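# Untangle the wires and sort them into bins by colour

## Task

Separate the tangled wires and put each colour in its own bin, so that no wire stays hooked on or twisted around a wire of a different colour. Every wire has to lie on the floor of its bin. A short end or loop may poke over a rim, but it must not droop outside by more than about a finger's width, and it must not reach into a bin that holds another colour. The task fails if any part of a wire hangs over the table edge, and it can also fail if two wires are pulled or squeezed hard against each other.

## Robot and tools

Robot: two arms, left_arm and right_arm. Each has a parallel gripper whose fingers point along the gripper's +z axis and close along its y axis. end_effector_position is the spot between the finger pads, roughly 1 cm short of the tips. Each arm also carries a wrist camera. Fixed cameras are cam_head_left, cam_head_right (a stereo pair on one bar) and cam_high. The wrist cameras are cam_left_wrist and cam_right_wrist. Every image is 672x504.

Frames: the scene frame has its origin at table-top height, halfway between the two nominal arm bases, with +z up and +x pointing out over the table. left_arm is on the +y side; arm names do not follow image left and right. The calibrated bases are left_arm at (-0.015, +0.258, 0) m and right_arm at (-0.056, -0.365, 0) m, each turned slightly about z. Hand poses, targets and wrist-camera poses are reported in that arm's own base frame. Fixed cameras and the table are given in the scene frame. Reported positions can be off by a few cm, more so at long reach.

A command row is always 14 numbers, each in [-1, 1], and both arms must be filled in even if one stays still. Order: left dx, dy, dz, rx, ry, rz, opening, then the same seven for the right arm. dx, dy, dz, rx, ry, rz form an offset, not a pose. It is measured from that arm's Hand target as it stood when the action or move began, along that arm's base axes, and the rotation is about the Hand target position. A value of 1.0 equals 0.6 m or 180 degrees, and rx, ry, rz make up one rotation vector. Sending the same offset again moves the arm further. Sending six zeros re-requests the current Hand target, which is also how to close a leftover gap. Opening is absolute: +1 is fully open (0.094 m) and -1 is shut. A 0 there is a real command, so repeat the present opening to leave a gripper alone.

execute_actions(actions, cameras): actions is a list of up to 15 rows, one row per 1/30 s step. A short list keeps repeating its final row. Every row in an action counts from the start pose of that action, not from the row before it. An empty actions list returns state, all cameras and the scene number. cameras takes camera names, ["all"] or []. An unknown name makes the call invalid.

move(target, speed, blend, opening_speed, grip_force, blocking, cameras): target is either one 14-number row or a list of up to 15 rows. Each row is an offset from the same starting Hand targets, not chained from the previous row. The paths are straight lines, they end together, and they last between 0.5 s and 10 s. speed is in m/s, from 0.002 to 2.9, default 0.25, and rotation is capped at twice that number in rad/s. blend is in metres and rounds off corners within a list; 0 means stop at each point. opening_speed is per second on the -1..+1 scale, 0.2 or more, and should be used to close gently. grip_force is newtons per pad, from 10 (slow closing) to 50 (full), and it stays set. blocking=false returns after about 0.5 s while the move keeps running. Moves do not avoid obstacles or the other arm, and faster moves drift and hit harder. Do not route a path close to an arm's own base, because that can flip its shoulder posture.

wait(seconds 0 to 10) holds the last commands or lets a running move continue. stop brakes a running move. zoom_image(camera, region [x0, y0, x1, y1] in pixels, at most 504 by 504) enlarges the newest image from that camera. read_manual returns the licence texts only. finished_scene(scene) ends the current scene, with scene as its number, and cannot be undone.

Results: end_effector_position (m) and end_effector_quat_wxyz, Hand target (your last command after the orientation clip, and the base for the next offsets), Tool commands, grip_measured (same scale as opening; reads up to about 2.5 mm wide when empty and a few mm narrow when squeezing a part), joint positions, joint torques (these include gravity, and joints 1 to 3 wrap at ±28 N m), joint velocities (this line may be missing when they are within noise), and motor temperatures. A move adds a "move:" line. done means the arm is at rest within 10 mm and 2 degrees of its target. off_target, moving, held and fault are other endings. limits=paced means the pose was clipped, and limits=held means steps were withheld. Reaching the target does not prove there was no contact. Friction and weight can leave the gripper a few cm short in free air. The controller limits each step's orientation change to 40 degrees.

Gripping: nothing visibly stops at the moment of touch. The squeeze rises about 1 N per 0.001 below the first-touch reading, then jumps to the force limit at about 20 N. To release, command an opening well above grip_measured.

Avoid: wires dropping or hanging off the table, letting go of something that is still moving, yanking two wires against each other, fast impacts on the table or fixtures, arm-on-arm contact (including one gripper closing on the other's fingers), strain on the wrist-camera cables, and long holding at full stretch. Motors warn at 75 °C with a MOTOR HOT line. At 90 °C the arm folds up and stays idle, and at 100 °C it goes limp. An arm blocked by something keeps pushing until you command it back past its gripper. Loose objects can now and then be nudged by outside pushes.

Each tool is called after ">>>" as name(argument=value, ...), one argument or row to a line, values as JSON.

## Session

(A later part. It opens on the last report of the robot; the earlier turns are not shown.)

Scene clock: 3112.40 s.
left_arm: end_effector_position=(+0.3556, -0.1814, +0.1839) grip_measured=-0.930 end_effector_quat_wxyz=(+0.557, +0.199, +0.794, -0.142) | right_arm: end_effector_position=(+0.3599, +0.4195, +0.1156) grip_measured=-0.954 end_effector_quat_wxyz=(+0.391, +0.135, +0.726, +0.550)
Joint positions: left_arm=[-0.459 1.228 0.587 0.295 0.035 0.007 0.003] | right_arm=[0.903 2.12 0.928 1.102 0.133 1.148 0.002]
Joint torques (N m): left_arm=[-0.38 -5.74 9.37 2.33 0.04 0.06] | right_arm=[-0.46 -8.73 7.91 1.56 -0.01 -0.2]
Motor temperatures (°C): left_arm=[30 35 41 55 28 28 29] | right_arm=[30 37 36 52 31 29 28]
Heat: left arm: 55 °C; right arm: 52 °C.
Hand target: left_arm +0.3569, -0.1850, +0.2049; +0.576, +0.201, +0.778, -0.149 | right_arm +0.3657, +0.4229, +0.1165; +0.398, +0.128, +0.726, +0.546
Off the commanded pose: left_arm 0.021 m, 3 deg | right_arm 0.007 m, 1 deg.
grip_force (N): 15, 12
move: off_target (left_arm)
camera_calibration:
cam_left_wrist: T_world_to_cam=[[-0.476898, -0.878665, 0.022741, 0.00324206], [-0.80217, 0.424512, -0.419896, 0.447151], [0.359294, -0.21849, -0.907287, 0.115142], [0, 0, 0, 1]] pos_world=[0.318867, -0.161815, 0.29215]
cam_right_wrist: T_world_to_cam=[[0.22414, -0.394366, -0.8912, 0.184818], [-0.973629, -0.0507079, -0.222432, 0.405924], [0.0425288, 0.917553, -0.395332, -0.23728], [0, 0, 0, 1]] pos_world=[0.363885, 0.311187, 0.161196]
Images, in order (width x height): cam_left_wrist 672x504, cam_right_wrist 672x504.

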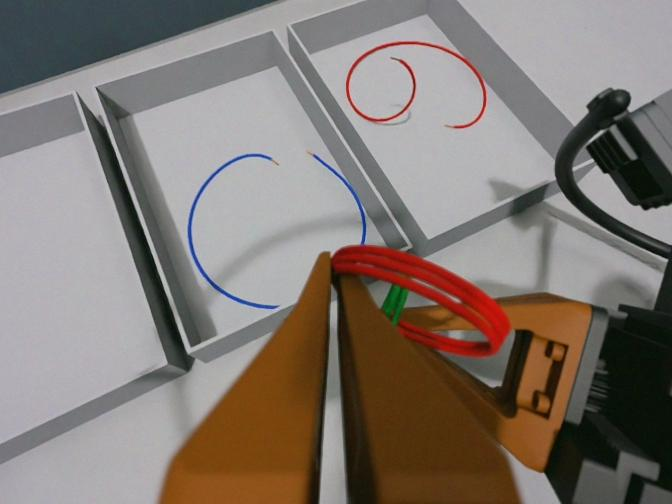

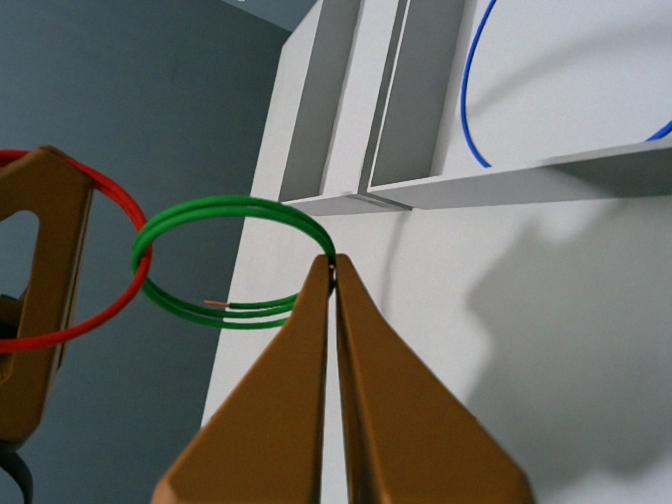

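>>> move(
  target=[
    [0, 0, 0, 0, 0, 0, -1.0, -0.0239, -0.0231, 0.005, 0, 0, 0, -1.0],
  ],
  grip_force=[15, 25],
  speed=0.03,
  cameras=["cam_left_wrist", "cam_right_wrist"],
)

>>> zoom_image(
  camera="cam_right_wrist",
  region=[200, 120, 400, 300],
)

>>> zoom_image(
  camera="cam_left_wrist",
  region=[300, 220, 560, 420],
)

Scene clock: 3123.17 s.
left_arm: end_effector_position=(+0.3547, -0.1810, +0.1810) grip_measured=-0.930 end_effector_quat_wxyz=(+0.552, +0.200, +0.797, -0.141) | right_arm: end_effector_position=(+0.3539, +0.4119, +0.1086) grip_measured=-0.972 end_effector_quat_wxyz=(+0.388, +0.135, +0.732, +0.544)
Joint positions: left_arm=[-0.459 1.228 0.587 0.283 0.035 0.008 0.003] | right_arm=[0.903 2.107 0.884 1.114 0.133 1.148 0.001]
Joint torques (N m): left_arm=[-0.38 -5.79 9.35 2.45 0.03 0.05] | right_arm=[0.12 -11.9 3.84 1.74 0.06 -0.22]
Heat: left arm: 54 °C; right arm: 52 °C.
Hand target: left_arm +0.3570, -0.1850, +0.2049; +0.576, +0.201, +0.778, -0.148 | right_arm +0.3513, +0.4091, +0.1195; +0.398, +0.127, +0.726, +0.546
Off the commanded pose: left_arm 0.024 m, 4 deg | right_arm 0.011 m, 2 deg.
grip_force (N): 15, 25
move: off_target (left_arm, right_arm)
camera_calibration:
cam_left_wrist: T_world_to_cam=[[-0.477023, -0.87859, 0.0230009, 0.00310441], [-0.806482, 0.427171, -0.408792, 0.444979], [0.349335, -0.213553, -0.912338, 0.118283], [0, 0, 0, 1]] pos_world=[0.319028, -0.162095, 0.289747]
cam_right_wrist: T_world_to_cam=[[0.214283, -0.407367, -0.88777, 0.185462], [-0.976034, -0.0539748, -0.21082, 0.399041], [0.037964, 0.911668, -0.40917, -0.227241], [0, 0, 0, 1]] pos_world=[0.358363, 0.304257, 0.155793]
Images, in order (width x height): cam_left_wrist 672x504, cam_right_wrist 672x504.

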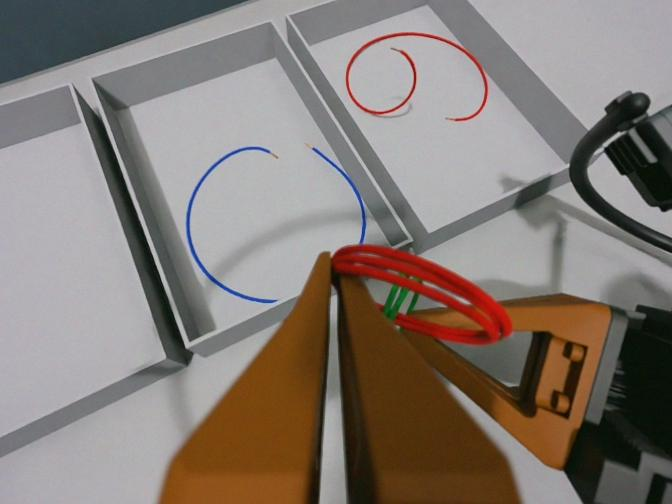

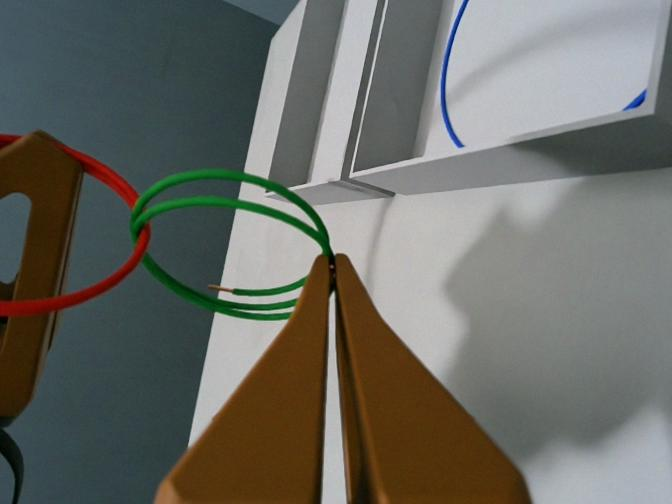

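Scaled by 2.520 from the camera's 672x504 image, which has a finer 960x720 frame.

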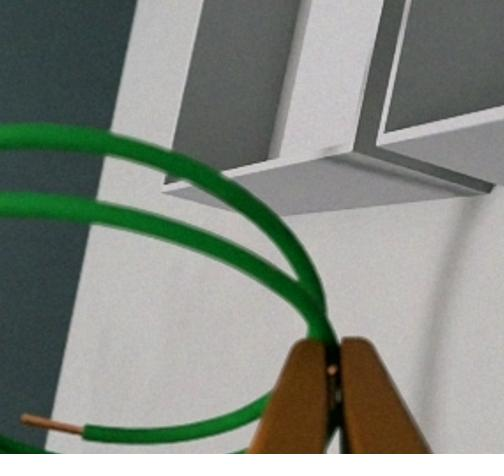

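Scaled by 1.938 from the camera's 672x504 image, which has a finer 960x720 frame.

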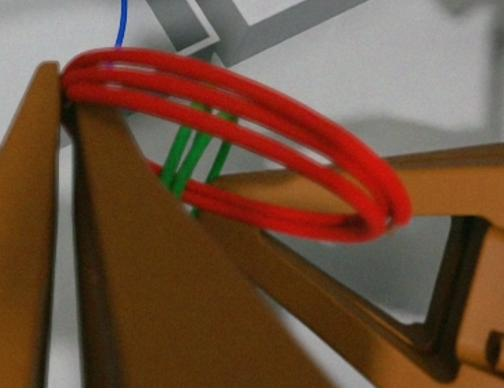

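>>> move(
  target=[
    [0, 0, 0, 0, 0, 0, -1.0, -0.0358, -0.0346, 0.02, 0, 0, 0, -1.0],
  ],
  speed=0.03,
  cameras=["cam_left_wrist", "cam_right_wrist"],
)

>>> zoom_image(
  camera="cam_right_wrist",
  region=[180, 100, 400, 300],
)

>>> zoom_image(
  camera="cam_left_wrist",
  region=[300, 220, 560, 420],
)

Scene clock: 3143.40 s.
left_arm: end_effector_position=(+0.3544, -0.1815, +0.1811) grip_measured=-0.930 end_effector_quat_wxyz=(+0.552, +0.200, +0.797, -0.143) | right_arm: end_effector_position=(+0.3325, +0.3912, +0.1202) grip_measured=-0.972 end_effector_quat_wxyz=(+0.386, +0.133, +0.734, +0.543)
Joint positions: left_arm=[-0.459 1.228 0.587 0.283 0.038 0.008 0.003] | right_arm=[0.913 1.99 0.758 1.118 0.138 1.148 0.001]
Joint torques (N m): left_arm=[-0.39 -5.82 9.35 2.45 0.02 0.05] | right_arm=[0.24 -10.97 3.92 1.8 0.14 -0.18]
Motor temperatures (°C): left_arm=[30 35 41 58 28 28 29] | right_arm=[30 40 35 55 31 29 28]
Heat: left arm: 58 °C; right arm: 55 °C.
Hand target: left_arm +0.3569, -0.1850, +0.2049; +0.576, +0.201, +0.778, -0.148 | right_arm +0.3299, +0.3883, +0.1316; +0.398, +0.128, +0.726, +0.546
Off the commanded pose: left_arm 0.024 m, 4 deg | right_arm 0.012 m, 2 deg.
grip_force (N): 15, 25
move: off_target (left_arm, right_arm)
camera_calibration:
cam_left_wrist: T_world_to_cam=[[-0.479481, -0.877224, 0.0239743, 0.00359995], [-0.80544, 0.429071, -0.408856, 0.444972], [0.348372, -0.215349, -0.912284, 0.118281], [0, 0, 0, 1]] pos_world=[0.318919, -0.162295, 0.289749]
cam_right_wrist: T_world_to_cam=[[0.2138, -0.410344, -0.886514, 0.192972], [-0.976345, -0.0597931, -0.207788, 0.381597], [0.0322569, 0.909969, -0.413421, -0.199727], [0, 0, 0, 1]] pos_world=[0.337756, 0.283747, 0.167792]
Images, in order (width x height): cam_left_wrist 672x504, cam_right_wrist 672x504.

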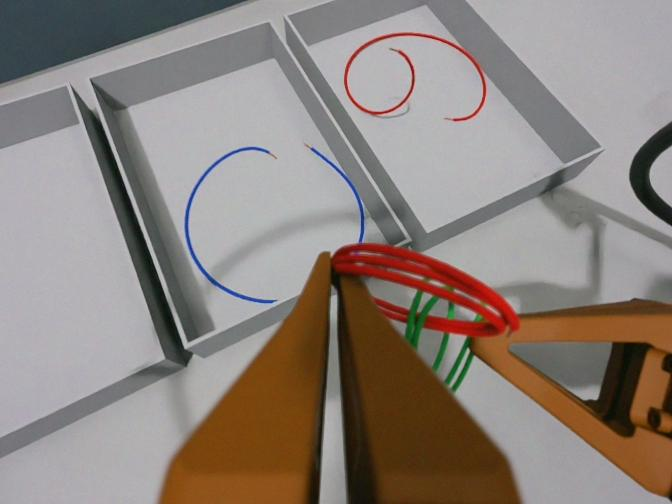

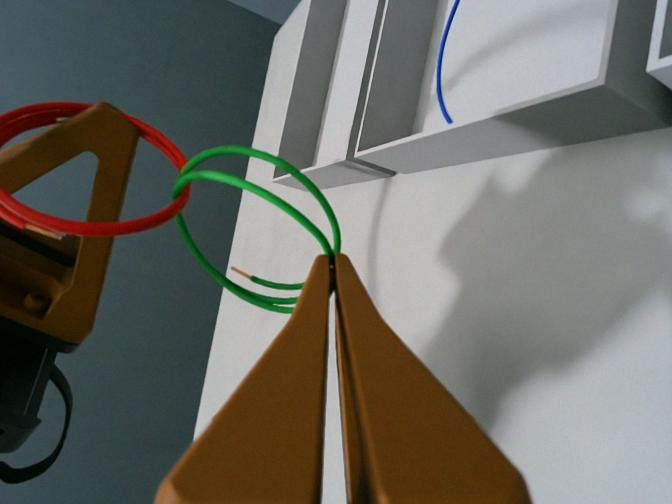

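Scaled by 2.291 from the camera's 672x504 image, which has a finer 960x720 frame.

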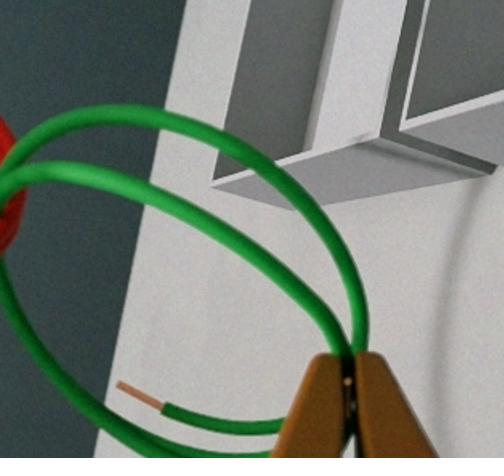

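Scaled by 1.938 from the camera's 672x504 image, which has a finer 960x720 frame.

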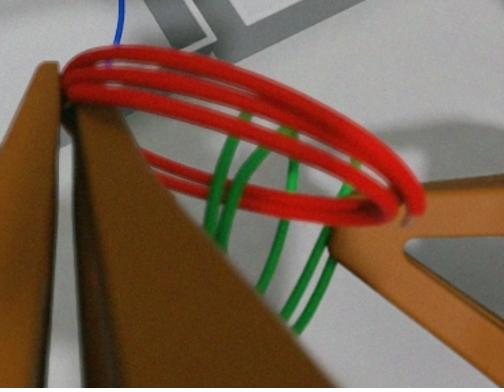

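>>> move(
  target=[
    [0, 0, 0, 0, 0, 0, -1.0, -0.0478, -0.0462, 0.03, 0, 0, 0, -1.0],
  ],
  speed=0.03,
  cameras=["cam_left_wrist", "cam_right_wrist"],
)

>>> zoom_image(
  camera="cam_right_wrist",
  region=[180, 100, 400, 300],
)

>>> zoom_image(
  camera="cam_left_wrist",
  region=[300, 220, 560, 420],
)

Scene clock: 3154.43 s.
left_arm: end_effector_position=(+0.3528, -0.1844, +0.1811) grip_measured=-0.930 end_effector_quat_wxyz=(+0.551, +0.205, +0.796, -0.148) | right_arm: end_effector_position=(+0.3042, +0.3648, +0.1480) grip_measured=-0.972 end_effector_quat_wxyz=(+0.391, +0.131, +0.724, +0.553)
Joint positions: left_arm=[-0.462 1.228 0.587 0.283 0.05 0.008 0.003] | right_arm=[0.933 1.808 0.607 1.118 0.156 1.148 0.001]
Joint torques (N m): left_arm=[-0.12 -5.79 9.37 2.46 -0.09 0.05] | right_arm=[0.44 -9.25 3.78 1.52 0.13 -0.18]
Motor temperatures (°C): left_arm=[30 35 41 59 28 28 29] | right_arm=[30 40 35 55 31 29 29]
Heat: left arm: 59 °C; right arm: 55 °C.
Hand target: left_arm +0.3570, -0.1849, +0.2049; +0.576, +0.201, +0.778, -0.148 | right_arm +0.3011, +0.3606, +0.1495; +0.398, +0.127, +0.726, +0.546
Off the commanded pose: left_arm 0.024 m, 4 deg | right_arm 0.005 m, 1 deg.
grip_force (N): 15, 25
move: off_target (left_arm)
camera_calibration:
cam_left_wrist: T_world_to_cam=[[-0.491573, -0.870385, 0.0280317, 0.00508632], [-0.800151, 0.438734, -0.408989, 0.444898], [0.343679, -0.223477, -0.912109, 0.118457], [0, 0, 0, 1]] pos_world=[0.317775, -0.164293, 0.289861]
cam_right_wrist: T_world_to_cam=[[0.232682, -0.388521, -0.891578, 0.199932], [-0.971767, -0.0560434, -0.229188, 0.358503], [0.0390773, 0.919734, -0.390592, -0.17236], [0, 0, 0, 1]] pos_world=[0.308596, 0.256295, 0.193097]
Images, in order (width x height): cam_left_wrist 672x504, cam_right_wrist 672x504.

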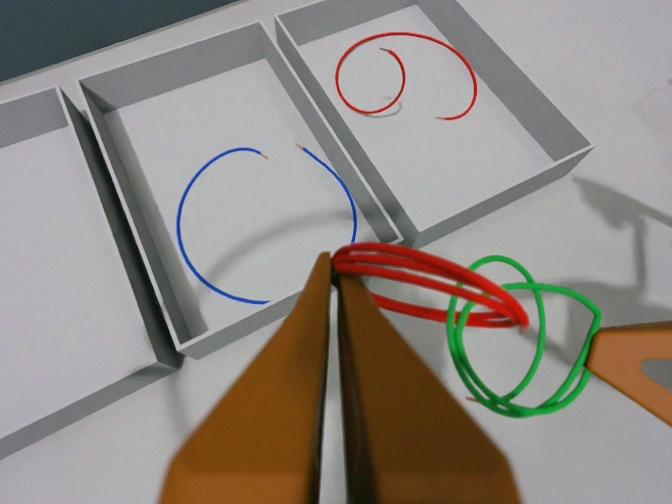

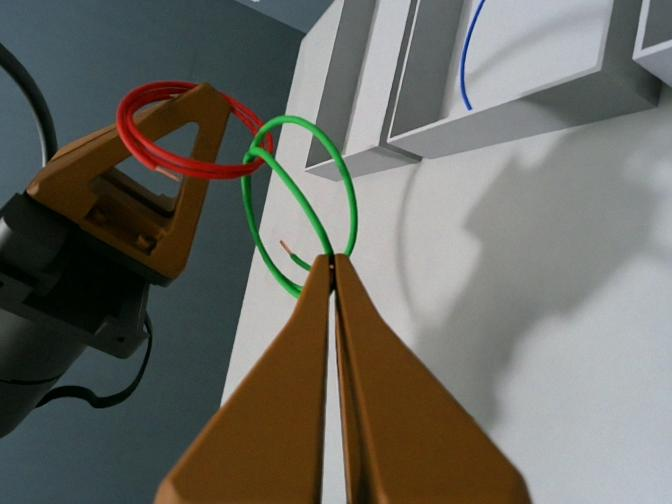

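Scaled by 2.291 from the camera's 672x504 image, which has a finer 960x720 frame.

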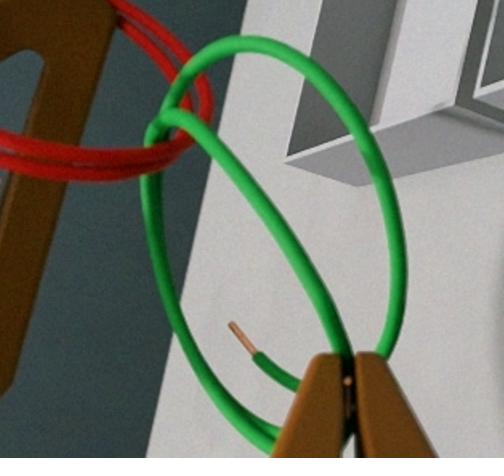

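Scaled by 1.938 from the camera's 672x504 image, which has a finer 960x720 frame.

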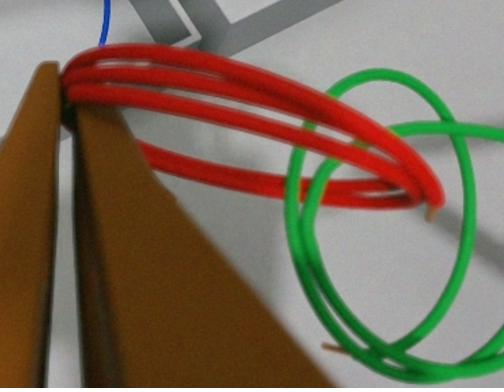

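>>> zoom_image(
  camera="cam_left_wrist",
  region=[430, 230, 672, 430],
)

>>> zoom_image(
  camera="cam_right_wrist",
  region=[290, 220, 390, 320],
)

Scaled by 2.083 from the camera's 672x504 image, which has a finer 960x720 frame.

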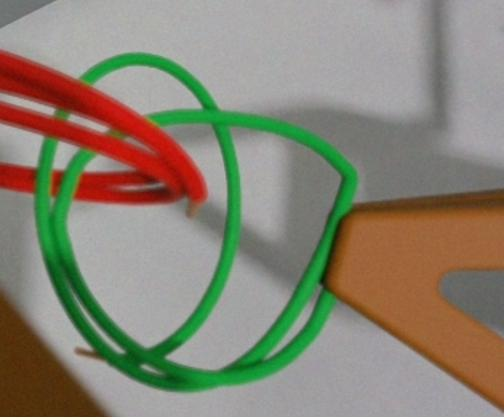

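Scaled by 5.040 from the camera's 672x504 image, which has a finer 960x720 frame.

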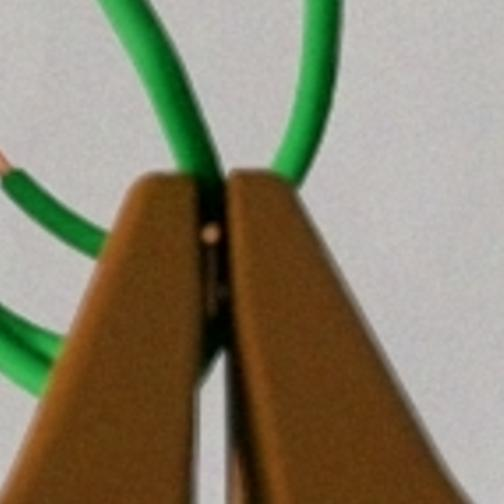

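>>> move(
  target=[
    [0, 0, 0, 0, 0, 0, -1.0, 0.0958, 0.0922, -0.055, 0, 0, 0, -1.0],
  ],
  speed=0.05,
  cameras=["cam_left_wrist", "cam_right_wrist"],
)

>>> zoom_image(
  camera="cam_right_wrist",
  region=[180, 120, 400, 320],
)

Scene clock: 3194.30 s.
left_arm: end_effector_position=(+0.3528, -0.1845, +0.1811) grip_measured=-0.930 end_effector_quat_wxyz=(+0.550, +0.205, +0.796, -0.148) | right_arm: end_effector_position=(+0.3530, +0.4122, +0.1139) grip_measured=-0.973 end_effector_quat_wxyz=(+0.390, +0.135, +0.728, +0.547)
Joint positions: left_arm=[-0.462 1.228 0.587 0.283 0.05 0.008 0.003] | right_arm=[0.906 2.098 0.883 1.118 0.137 1.148 0.001]
Joint torques (N m): left_arm=[-0.1 -5.82 9.36 2.45 -0.11 0.05] | right_arm=[-0.4 -8.47 7.71 1.65 0 -0.2]
Motor temperatures (°C): left_arm=[30 36 41 60 28 28 29] | right_arm=[30 39 35 55 31 29 29]
Heat: left arm: 60 °C; right arm: 55 °C.
Hand target: left_arm +0.3570, -0.1849, +0.2049; +0.576, +0.201, +0.778, -0.148 | right_arm +0.3587, +0.4159, +0.1164; +0.398, +0.128, +0.726, +0.546
Off the commanded pose: left_arm 0.024 m, 4 deg | right_arm 0.007 m, 1 deg.
grip_force (N): 15, 25
move: off_target (left_arm)
camera_calibration:
cam_left_wrist: T_world_to_cam=[[-0.491829, -0.870237, 0.0281409, 0.00507298], [-0.800037, 0.438928, -0.409003, 0.444942], [0.343578, -0.223673, -0.912099, 0.118432], [0, 0, 0, 1]] pos_world=[0.317774, -0.164393, 0.289861]
cam_right_wrist: T_world_to_cam=[[0.220759, -0.399455, -0.889776, 0.185063], [-0.974436, -0.0513209, -0.218723, 0.39867], [0.0417061, 0.915315, -0.400573, -0.229092], [0, 0, 0, 1]] pos_world=[0.357179, 0.304076, 0.160095]
Images, in order (width x height): cam_left_wrist 672x504, cam_right_wrist 672x504.

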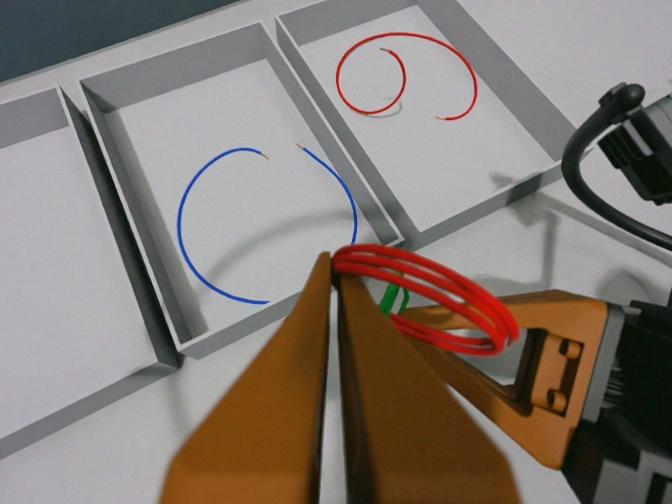

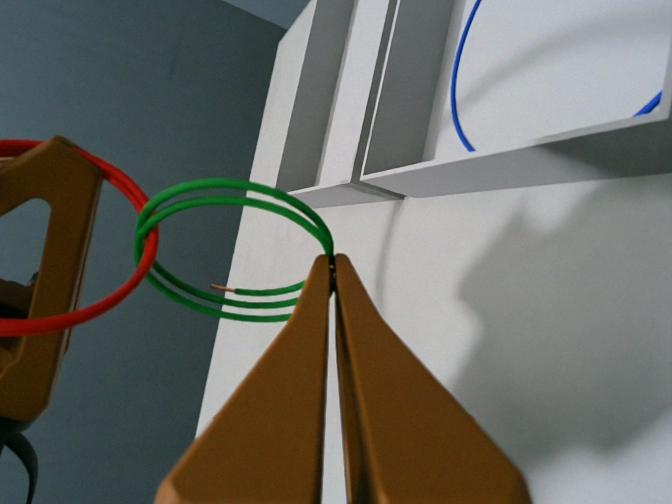

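Scaled by 2.291 from the camera's 672x504 image, which has a finer 960x720 frame.

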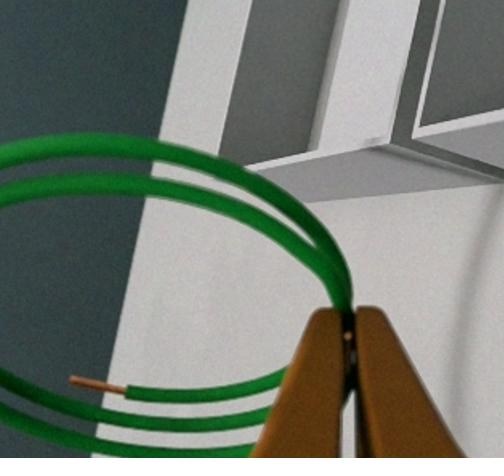

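>>> move(
  target=[
    [0, 0, 0, 0, 0, 0, -1.0, 0, 0, 0, 0, 0, 0, -0.75],
  ],
  grip_force=[15, 12],
  opening_speed=0.3,
  cameras=["cam_left_wrist", "cam_right_wrist"],
)

>>> zoom_image(
  camera="cam_right_wrist",
  region=[220, 160, 400, 320],
)

Scene clock: 3201.47 s.
left_arm: end_effector_position=(+0.3528, -0.1845, +0.1811) grip_measured=-0.930 end_effector_quat_wxyz=(+0.550, +0.205, +0.796, -0.148) | right_arm: end_effector_position=(+0.3530, +0.4122, +0.1139) grip_measured=-0.753 end_effector_quat_wxyz=(+0.390, +0.135, +0.728, +0.548)
Joint positions: left_arm=[-0.462 1.228 0.587 0.283 0.05 0.008 0.003] | right_arm=[0.906 2.098 0.883 1.118 0.137 1.148 0.012]
Joint torques (N m): left_arm=[-0.13 -5.78 9.36 2.45 -0.11 0.06] | right_arm=[-0.4 -8.51 7.56 1.61 -0.01 -0.19]
Motor temperatures (°C): left_arm=[30 36 41 60 28 28 29] | right_arm=[30 39 35 55 31 29 29]
Heat: left arm: 60 °C; right arm: 55 °C.
Hand target: left_arm +0.3570, -0.1849, +0.2049; +0.576, +0.201, +0.778, -0.148 | right_arm +0.3587, +0.4159, +0.1164; +0.398, +0.127, +0.726, +0.546
Off the commanded pose: left_arm 0.024 m, 4 deg | right_arm 0.007 m, 1 deg.
grip_force (N): 15, 12
move: off_target (left_arm)
camera_calibration:
cam_left_wrist: T_world_to_cam=[[-0.491829, -0.870237, 0.0281409, 0.00507298], [-0.800037, 0.438928, -0.409003, 0.444942], [0.343578, -0.223673, -0.912099, 0.118432], [0, 0, 0, 1]] pos_world=[0.317774, -0.164393, 0.289861]
cam_right_wrist: T_world_to_cam=[[0.220918, -0.399388, -0.889767, 0.185046], [-0.974413, -0.0516518, -0.218749, 0.398674], [0.0414078, 0.915326, -0.40058, -0.229075], [0, 0, 0, 1]] pos_world=[0.357078, 0.304175, 0.160095]
Images, in order (width x height): cam_left_wrist 672x504, cam_right_wrist 672x504.

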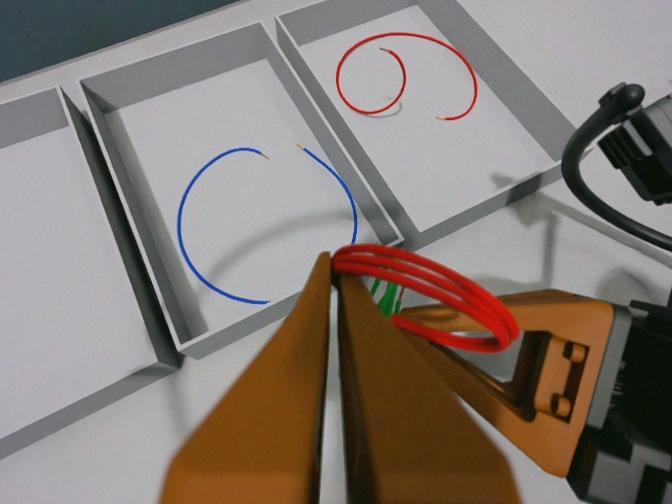

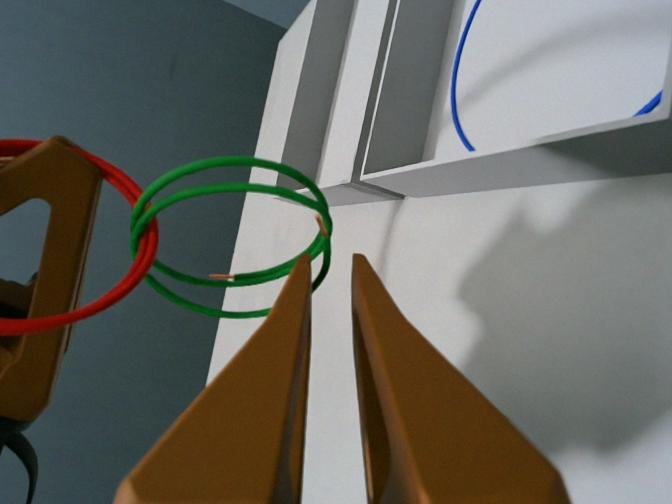

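Scaled by 2.800 from the camera's 672x504 image, which has a finer 960x720 frame.

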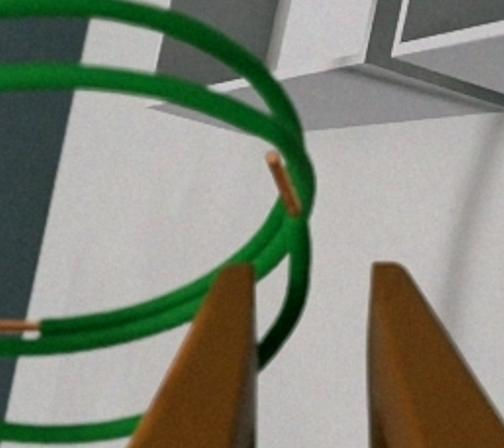

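>>> zoom_image(
  camera="cam_left_wrist",
  region=[340, 240, 540, 400],
)

Scaled by 2.520 from the camera's 672x504 image, which has a finer 960x720 frame.

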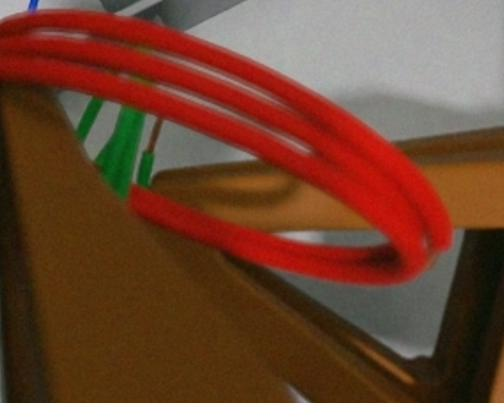

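>>> move(
  target=[
    [0, 0, 0, 0, 0, 0, -1.0, 0.0048, 0.0046, -0.0002, 0, 0, 0, -0.75],
  ],
  speed=0.02,
  cameras=["cam_left_wrist", "cam_right_wrist"],
)

>>> zoom_image(
  camera="cam_right_wrist",
  region=[220, 160, 400, 320],
)

>>> zoom_image(
  camera="cam_left_wrist",
  region=[340, 240, 540, 400],
)

Scene clock: 3293.37 s.
left_arm: end_effector_position=(+0.3528, -0.1845, +0.1811) grip_measured=-0.930 end_effector_quat_wxyz=(+0.550, +0.205, +0.796, -0.148) | right_arm: end_effector_position=(+0.3553, +0.4156, +0.1156) grip_measured=-0.753 end_effector_quat_wxyz=(+0.391, +0.134, +0.726, +0.550)
Joint positions: left_arm=[-0.462 1.228 0.587 0.283 0.05 0.008 0.003] | right_arm=[0.906 2.107 0.9 1.116 0.135 1.148 0.012]
Joint torques (N m): left_arm=[-0.1 -5.79 9.35 2.45 -0.1 0.05] | right_arm=[-0.43 -8.55 7.76 1.52 -0.03 -0.2]
Motor temperatures (°C): left_arm=[30 36 41 60 28 28 29] | right_arm=[30 37 35 55 31 29 28]
Heat: left arm: 60 °C; right arm: 55 °C.
Hand target: left_arm +0.3570, -0.1849, +0.2049; +0.576, +0.201, +0.778, -0.148 | right_arm +0.3615, +0.4186, +0.1163; +0.398, +0.128, +0.726, +0.546
Off the commanded pose: left_arm 0.024 m, 4 deg | right_arm 0.007 m, 1 deg.
grip_force (N): 15, 12
move: off_target (left_arm)
camera_calibration:
cam_left_wrist: T_world_to_cam=[[-0.491829, -0.870237, 0.0281409, 0.00507298], [-0.800037, 0.438928, -0.409003, 0.444942], [0.343578, -0.223673, -0.912099, 0.118432], [0, 0, 0, 1]] pos_world=[0.317774, -0.164393, 0.289861]
cam_right_wrist: T_world_to_cam=[[0.224992, -0.394275, -0.891025, 0.183926], [-0.973454, -0.0515131, -0.223012, 0.401624], [0.0420283, 0.917548, -0.395398, -0.233317], [0, 0, 0, 1]] pos_world=[0.359386, 0.307286, 0.161196]
Images, in order (width x height): cam_left_wrist 672x504, cam_right_wrist 672x504.

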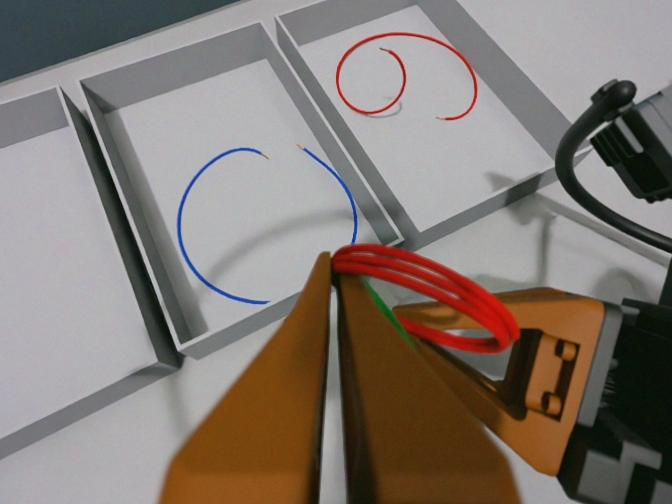

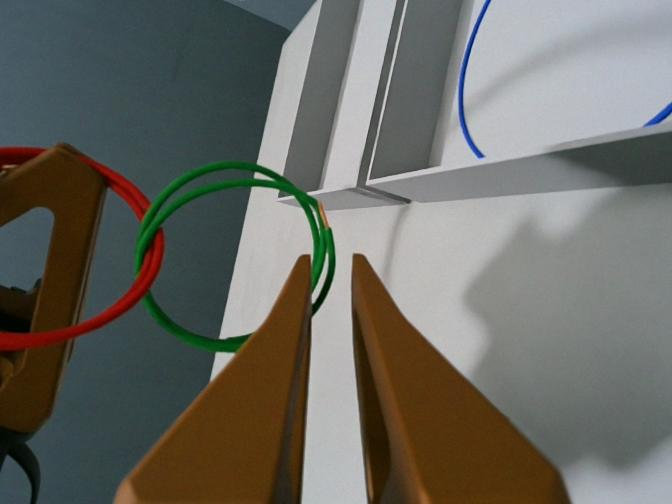

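Scaled by 2.800 from the camera's 672x504 image, which has a finer 960x720 frame.

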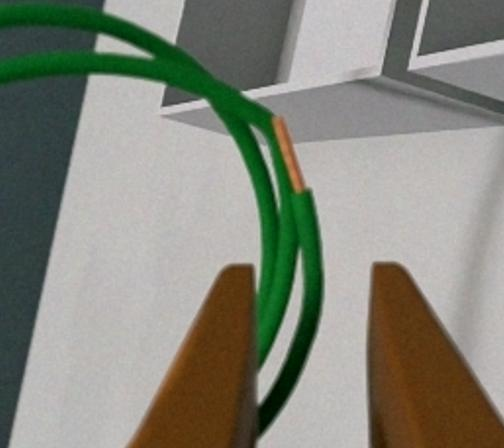

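Scaled by 2.520 from the camera's 672x504 image, which has a finer 960x720 frame.

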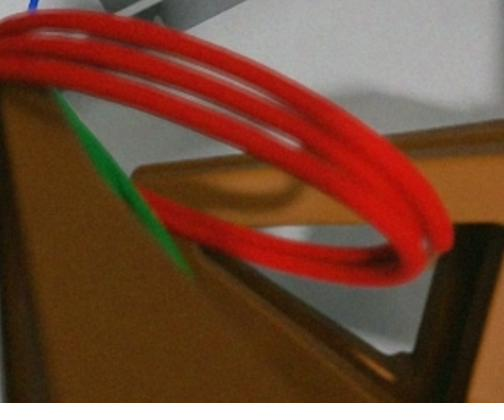

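>>> wait(
  seconds=0.3,
  cameras=["cam_left_wrist", "cam_right_wrist"],
)

>>> zoom_image(
  camera="cam_right_wrist",
  region=[120, 120, 400, 380],
)

Scene clock: 3299.90 s.
left_arm: end_effector_position=(+0.3528, -0.1845, +0.1811) grip_measured=-0.930 end_effector_quat_wxyz=(+0.550, +0.205, +0.796, -0.148) | right_arm: end_effector_position=(+0.3553, +0.4156, +0.1155) grip_measured=-0.753 end_effector_quat_wxyz=(+0.391, +0.134, +0.726, +0.550)
Joint positions: left_arm=[-0.462 1.228 0.587 0.283 0.05 0.008 0.003] | right_arm=[0.906 2.107 0.9 1.115 0.135 1.148 0.012]
Joint torques (N m): left_arm=[-0.14 -5.79 9.33 2.45 -0.11 0.05] | right_arm=[-0.44 -8.57 7.8 1.56 -0.02 -0.19]
Motor temperatures (°C): left_arm=[30 36 41 61 28 28 29] | right_arm=[30 38 36 55 31 29 28]
Heat: left arm: 61 °C; right arm: 55 °C.
Hand target: left_arm +0.3570, -0.1849, +0.2049; +0.576, +0.201, +0.778, -0.148 | right_arm +0.3616, +0.4186, +0.1163; +0.398, +0.128, +0.726, +0.546
Tool commands: left_gripper/opening=-1.0 right_gripper/opening=-0.75
Off the commanded pose: left_arm 0.024 m, 4 deg | right_arm 0.007 m, 1 deg.
grip_force (N): 15, 12
wait: 0.30 s; at rest from the start
camera_calibration:
cam_left_wrist: T_world_to_cam=[[-0.491829, -0.870237, 0.0281409, 0.00507298], [-0.800037, 0.438928, -0.409003, 0.444942], [0.343578, -0.223673, -0.912099, 0.118432], [0, 0, 0, 1]] pos_world=[0.317774, -0.164393, 0.289861]
cam_right_wrist: T_world_to_cam=[[0.224839, -0.394577, -0.89093, 0.184058], [-0.973493, -0.0516165, -0.222815, 0.401638], [0.0419312, 0.917412, -0.395724, -0.233188], [0, 0, 0, 1]] pos_world=[0.359386, 0.307285, 0.161196]
Images, in order (width x height): cam_left_wrist 672x504, cam_right_wrist 672x504.

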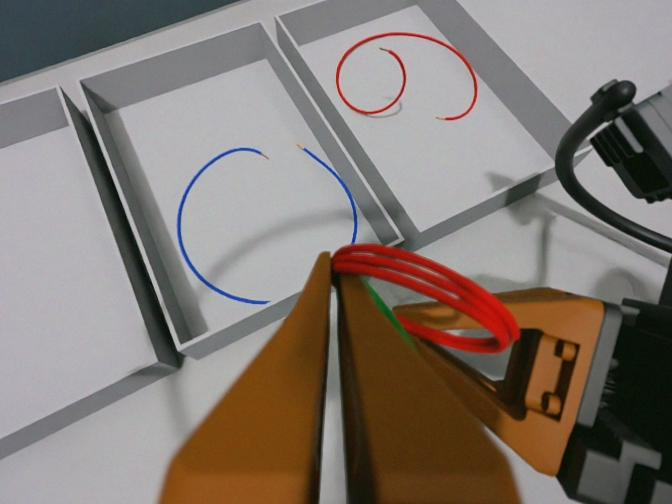

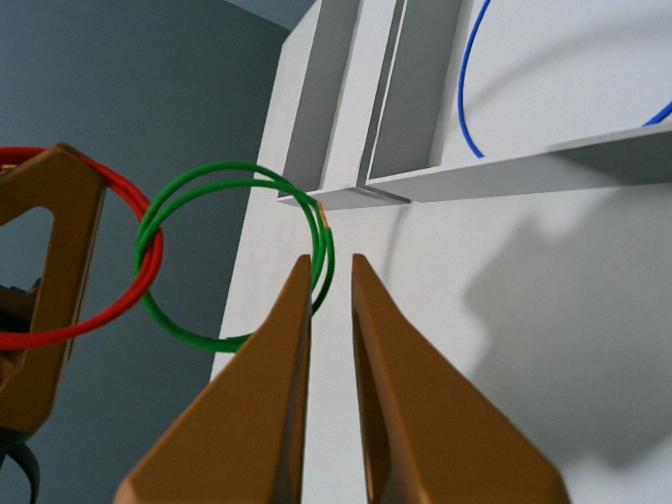

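Scaled by 1.800 from the camera's 672x504 image, which has a finer 960x720 frame.

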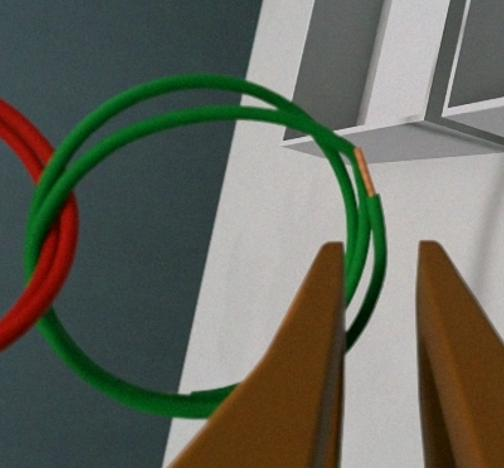

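>>> execute_actions(
  actions=[],
  cameras=["all"],
)

Scene clock: 3322.60 s.
left_arm: end_effector_position=(+0.3528, -0.1845, +0.1811) grip_measured=-0.930 end_effector_quat_wxyz=(+0.550, +0.205, +0.796, -0.148) | right_arm: end_effector_position=(+0.3553, +0.4156, +0.1155) grip_measured=-0.753 end_effector_quat_wxyz=(+0.391, +0.134, +0.726, +0.550)
Joint positions: left_arm=[-0.462 1.228 0.587 0.283 0.05 0.008 0.003] | right_arm=[0.906 2.107 0.9 1.115 0.135 1.148 0.012]
Joint velocities: within noise
Joint torques (N m): left_arm=[-0.14 -5.79 9.36 2.45 -0.1 0.05] | right_arm=[-0.54 -8.43 7.69 1.55 -0.02 -0.22]
Motor temperatures (°C): left_arm=[30 36 41 61 28 28 29] | right_arm=[30 39 36 55 31 29 28]
Heat: left arm: 61 °C; right arm: 55 °C.
Hand target: left_arm +0.3570, -0.1849, +0.2049; +0.576, +0.201, +0.778, -0.148 | right_arm +0.3616, +0.4186, +0.1163; +0.398, +0.128, +0.726, +0.546
Tool commands: left_gripper/opening=-1.0 right_gripper/opening=-0.75
Off the commanded pose: left_arm 0.024 m, 4 deg | right_arm 0.007 m, 1 deg.
grip_force (N): 15, 12
camera_calibration:
cam_left_wrist: T_world_to_cam=[[-0.491829, -0.870237, 0.0281409, 0.00507298], [-0.800037, 0.438928, -0.409003, 0.444942], [0.343578, -0.223673, -0.912099, 0.118432], [0, 0, 0, 1]] pos_world=[0.317774, -0.164393, 0.289861]
cam_right_wrist: T_world_to_cam=[[0.224839, -0.394577, -0.89093, 0.184058], [-0.973493, -0.0516165, -0.222815, 0.401638], [0.0419312, 0.917412, -0.395724, -0.233188], [0, 0, 0, 1]] pos_world=[0.359386, 0.307285, 0.161196]

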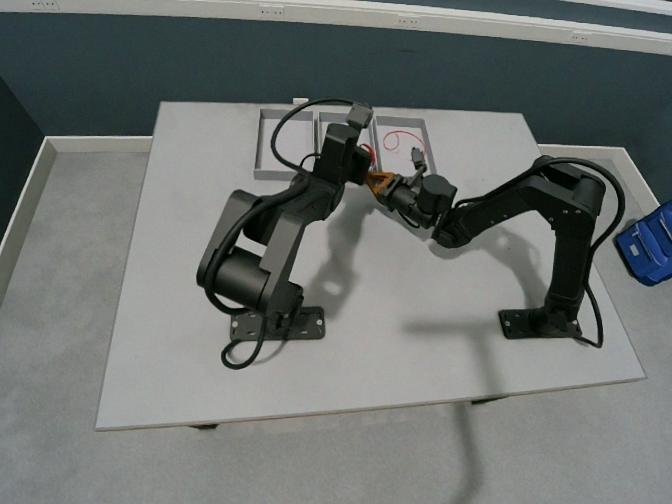

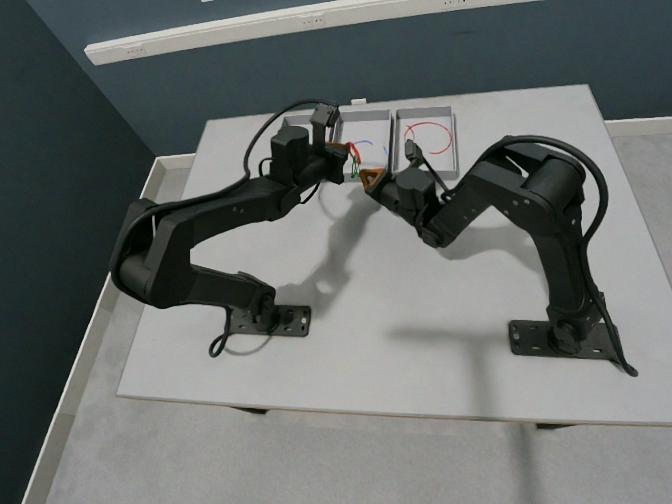

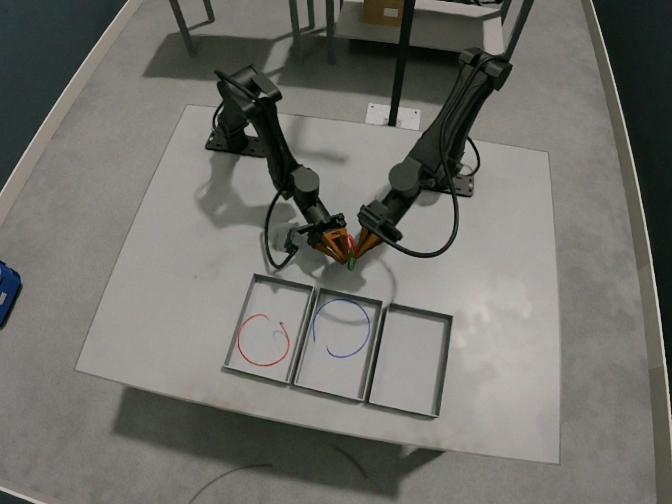

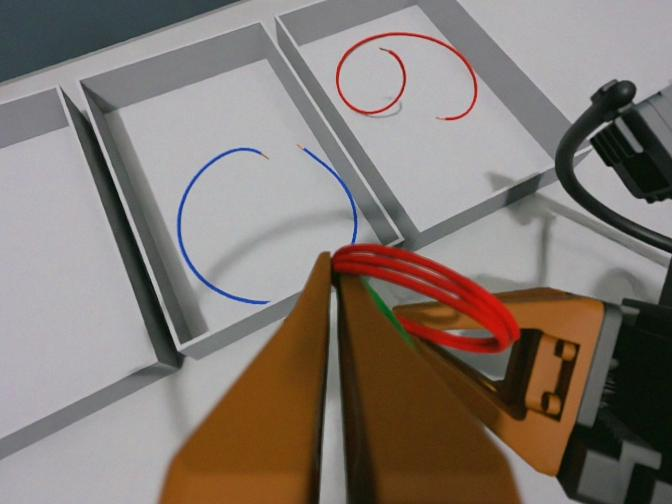

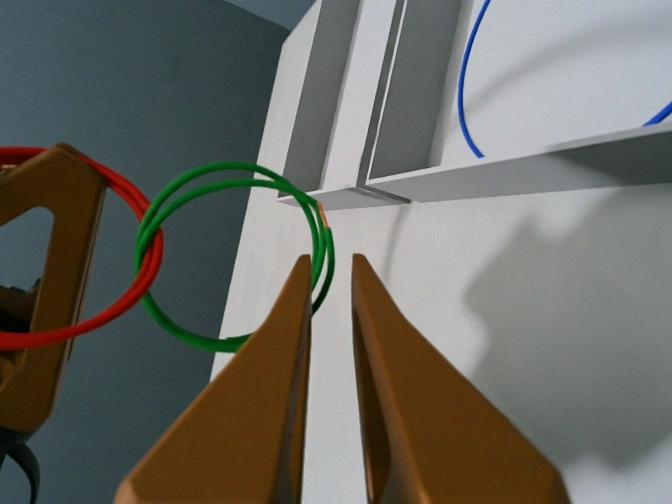

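>>> zoom_image(
  camera="cam_right_wrist",
  region=[250, 160, 400, 310],
)

>>> zoom_image(
  camera="cam_left_wrist",
  region=[320, 230, 500, 380],
)

>>> zoom_image(
  camera="cam_head_right",
  region=[300, 110, 440, 215],
)

>>> zoom_image(
  camera="cam_high",
  region=[300, 200, 410, 290],
)

Scaled by 3.360 from the camera's 672x504 image, which has a finer 960x720 frame.

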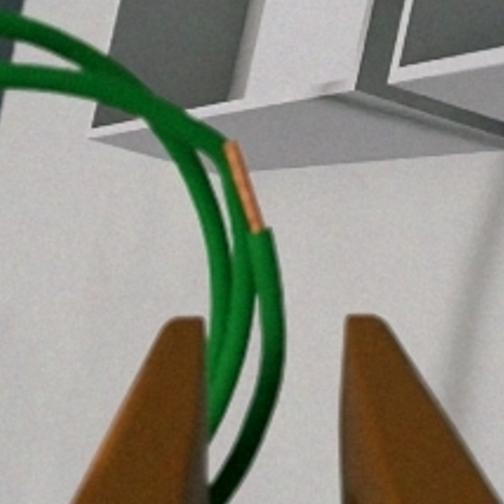

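Scaled by 2.800 from the camera's 672x504 image, which has a finer 960x720 frame.

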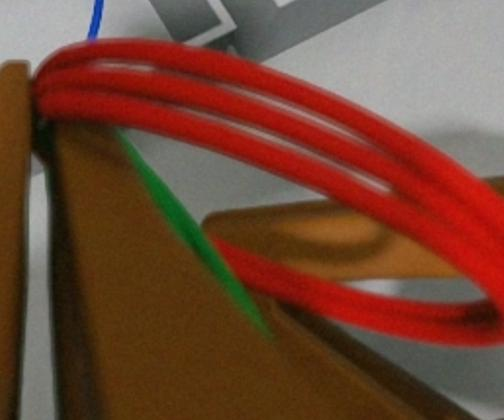

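Scaled by 3.600 from the camera's 672x504 image, which has a finer 960x720 frame.

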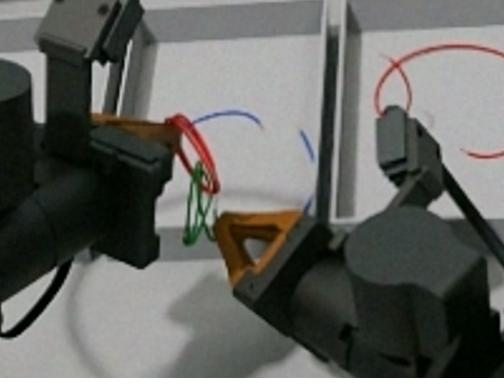

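Scaled by 4.582 from the camera's 672x504 image, which has a finer 960x720 frame.

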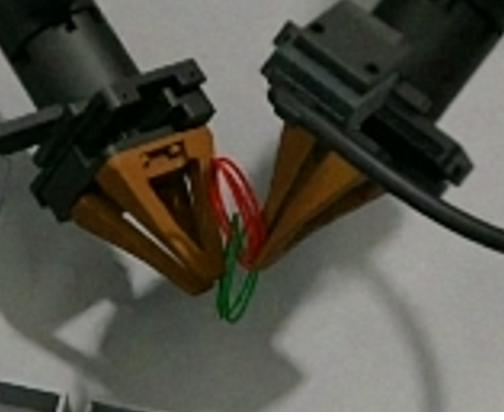

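>>> move(
  target=[0.0, 0.0, 0.0, 0, 0, 0, -1.0, -0.0119, -0.0116, 0.0015, 0, 0, 0, -0.85],
  speed=0.03,
  cameras=["cam_right_wrist", "cam_left_wrist"],
)

>>> zoom_image(
  camera="cam_right_wrist",
  region=[250, 160, 400, 310],
)

Scene clock: 3395.00 s.
left_arm: end_effector_position=(+0.3528, -0.1845, +0.1811) grip_measured=-0.930 end_effector_quat_wxyz=(+0.550, +0.205, +0.796, -0.148) | right_arm: end_effector_position=(+0.3553, +0.4156, +0.1155) grip_measured=-0.847 end_effector_quat_wxyz=(+0.391, +0.134, +0.726, +0.550)
Joint positions: left_arm=[-0.462 1.228 0.587 0.283 0.05 0.008 0.003] | right_arm=[0.906 2.107 0.9 1.115 0.135 1.148 0.007]
Joint torques (N m): left_arm=[-0.12 -5.79 9.36 2.45 -0.1 0.06] | right_arm=[-0.28 -10.54 3.96 1.69 0.07 -0.22]
Motor temperatures (°C): left_arm=[30 36 42 61 28 28 29] | right_arm=[30 39 36 55 31 29 28]
Heat: left arm: 61 °C; right arm: 55 °C.
Hand target: left_arm +0.3570, -0.1849, +0.2049; +0.576, +0.201, +0.778, -0.148 | right_arm +0.3544, +0.4116, +0.1172; +0.398, +0.128, +0.726, +0.546
Off the commanded pose: left_arm 0.024 m, 4 deg | right_arm 0.004 m, 1 deg.
grip_force (N): 15, 12
move: off_target (left_arm)
camera_calibration:
cam_left_wrist: T_world_to_cam=[[-0.491829, -0.870237, 0.0281409, 0.00507298], [-0.800037, 0.438928, -0.409003, 0.444942], [0.343578, -0.223673, -0.912099, 0.118432], [0, 0, 0, 1]] pos_world=[0.317774, -0.164393, 0.289861]
cam_right_wrist: T_world_to_cam=[[0.224839, -0.394577, -0.89093, 0.184058], [-0.973493, -0.0516165, -0.222815, 0.401638], [0.0419312, 0.917412, -0.395724, -0.233188], [0, 0, 0, 1]] pos_world=[0.359386, 0.307285, 0.161196]
Images, in order (width x height): cam_left_wrist 672x504, cam_right_wrist 672x504.

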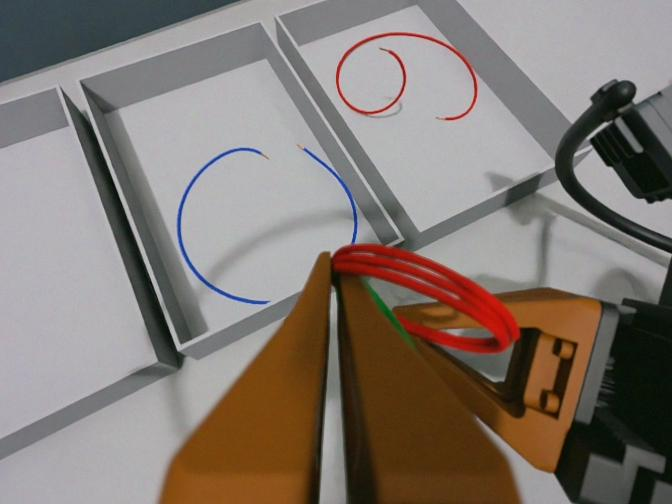

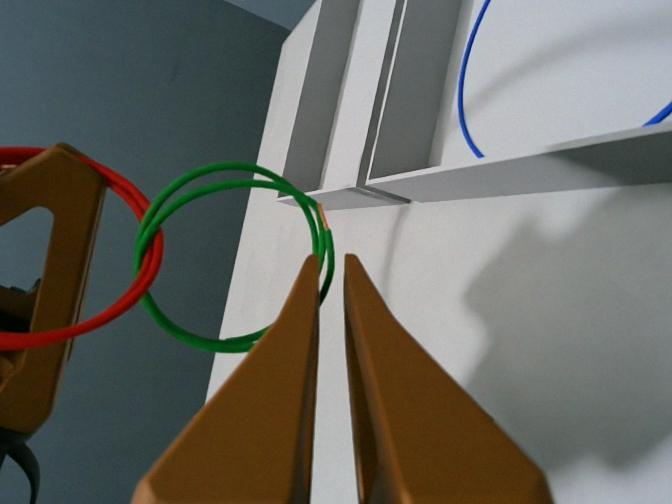

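Scaled by 3.360 from the camera's 672x504 image, which has a finer 960x720 frame.

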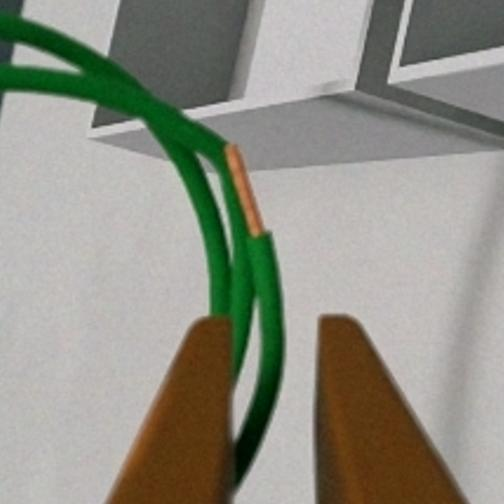

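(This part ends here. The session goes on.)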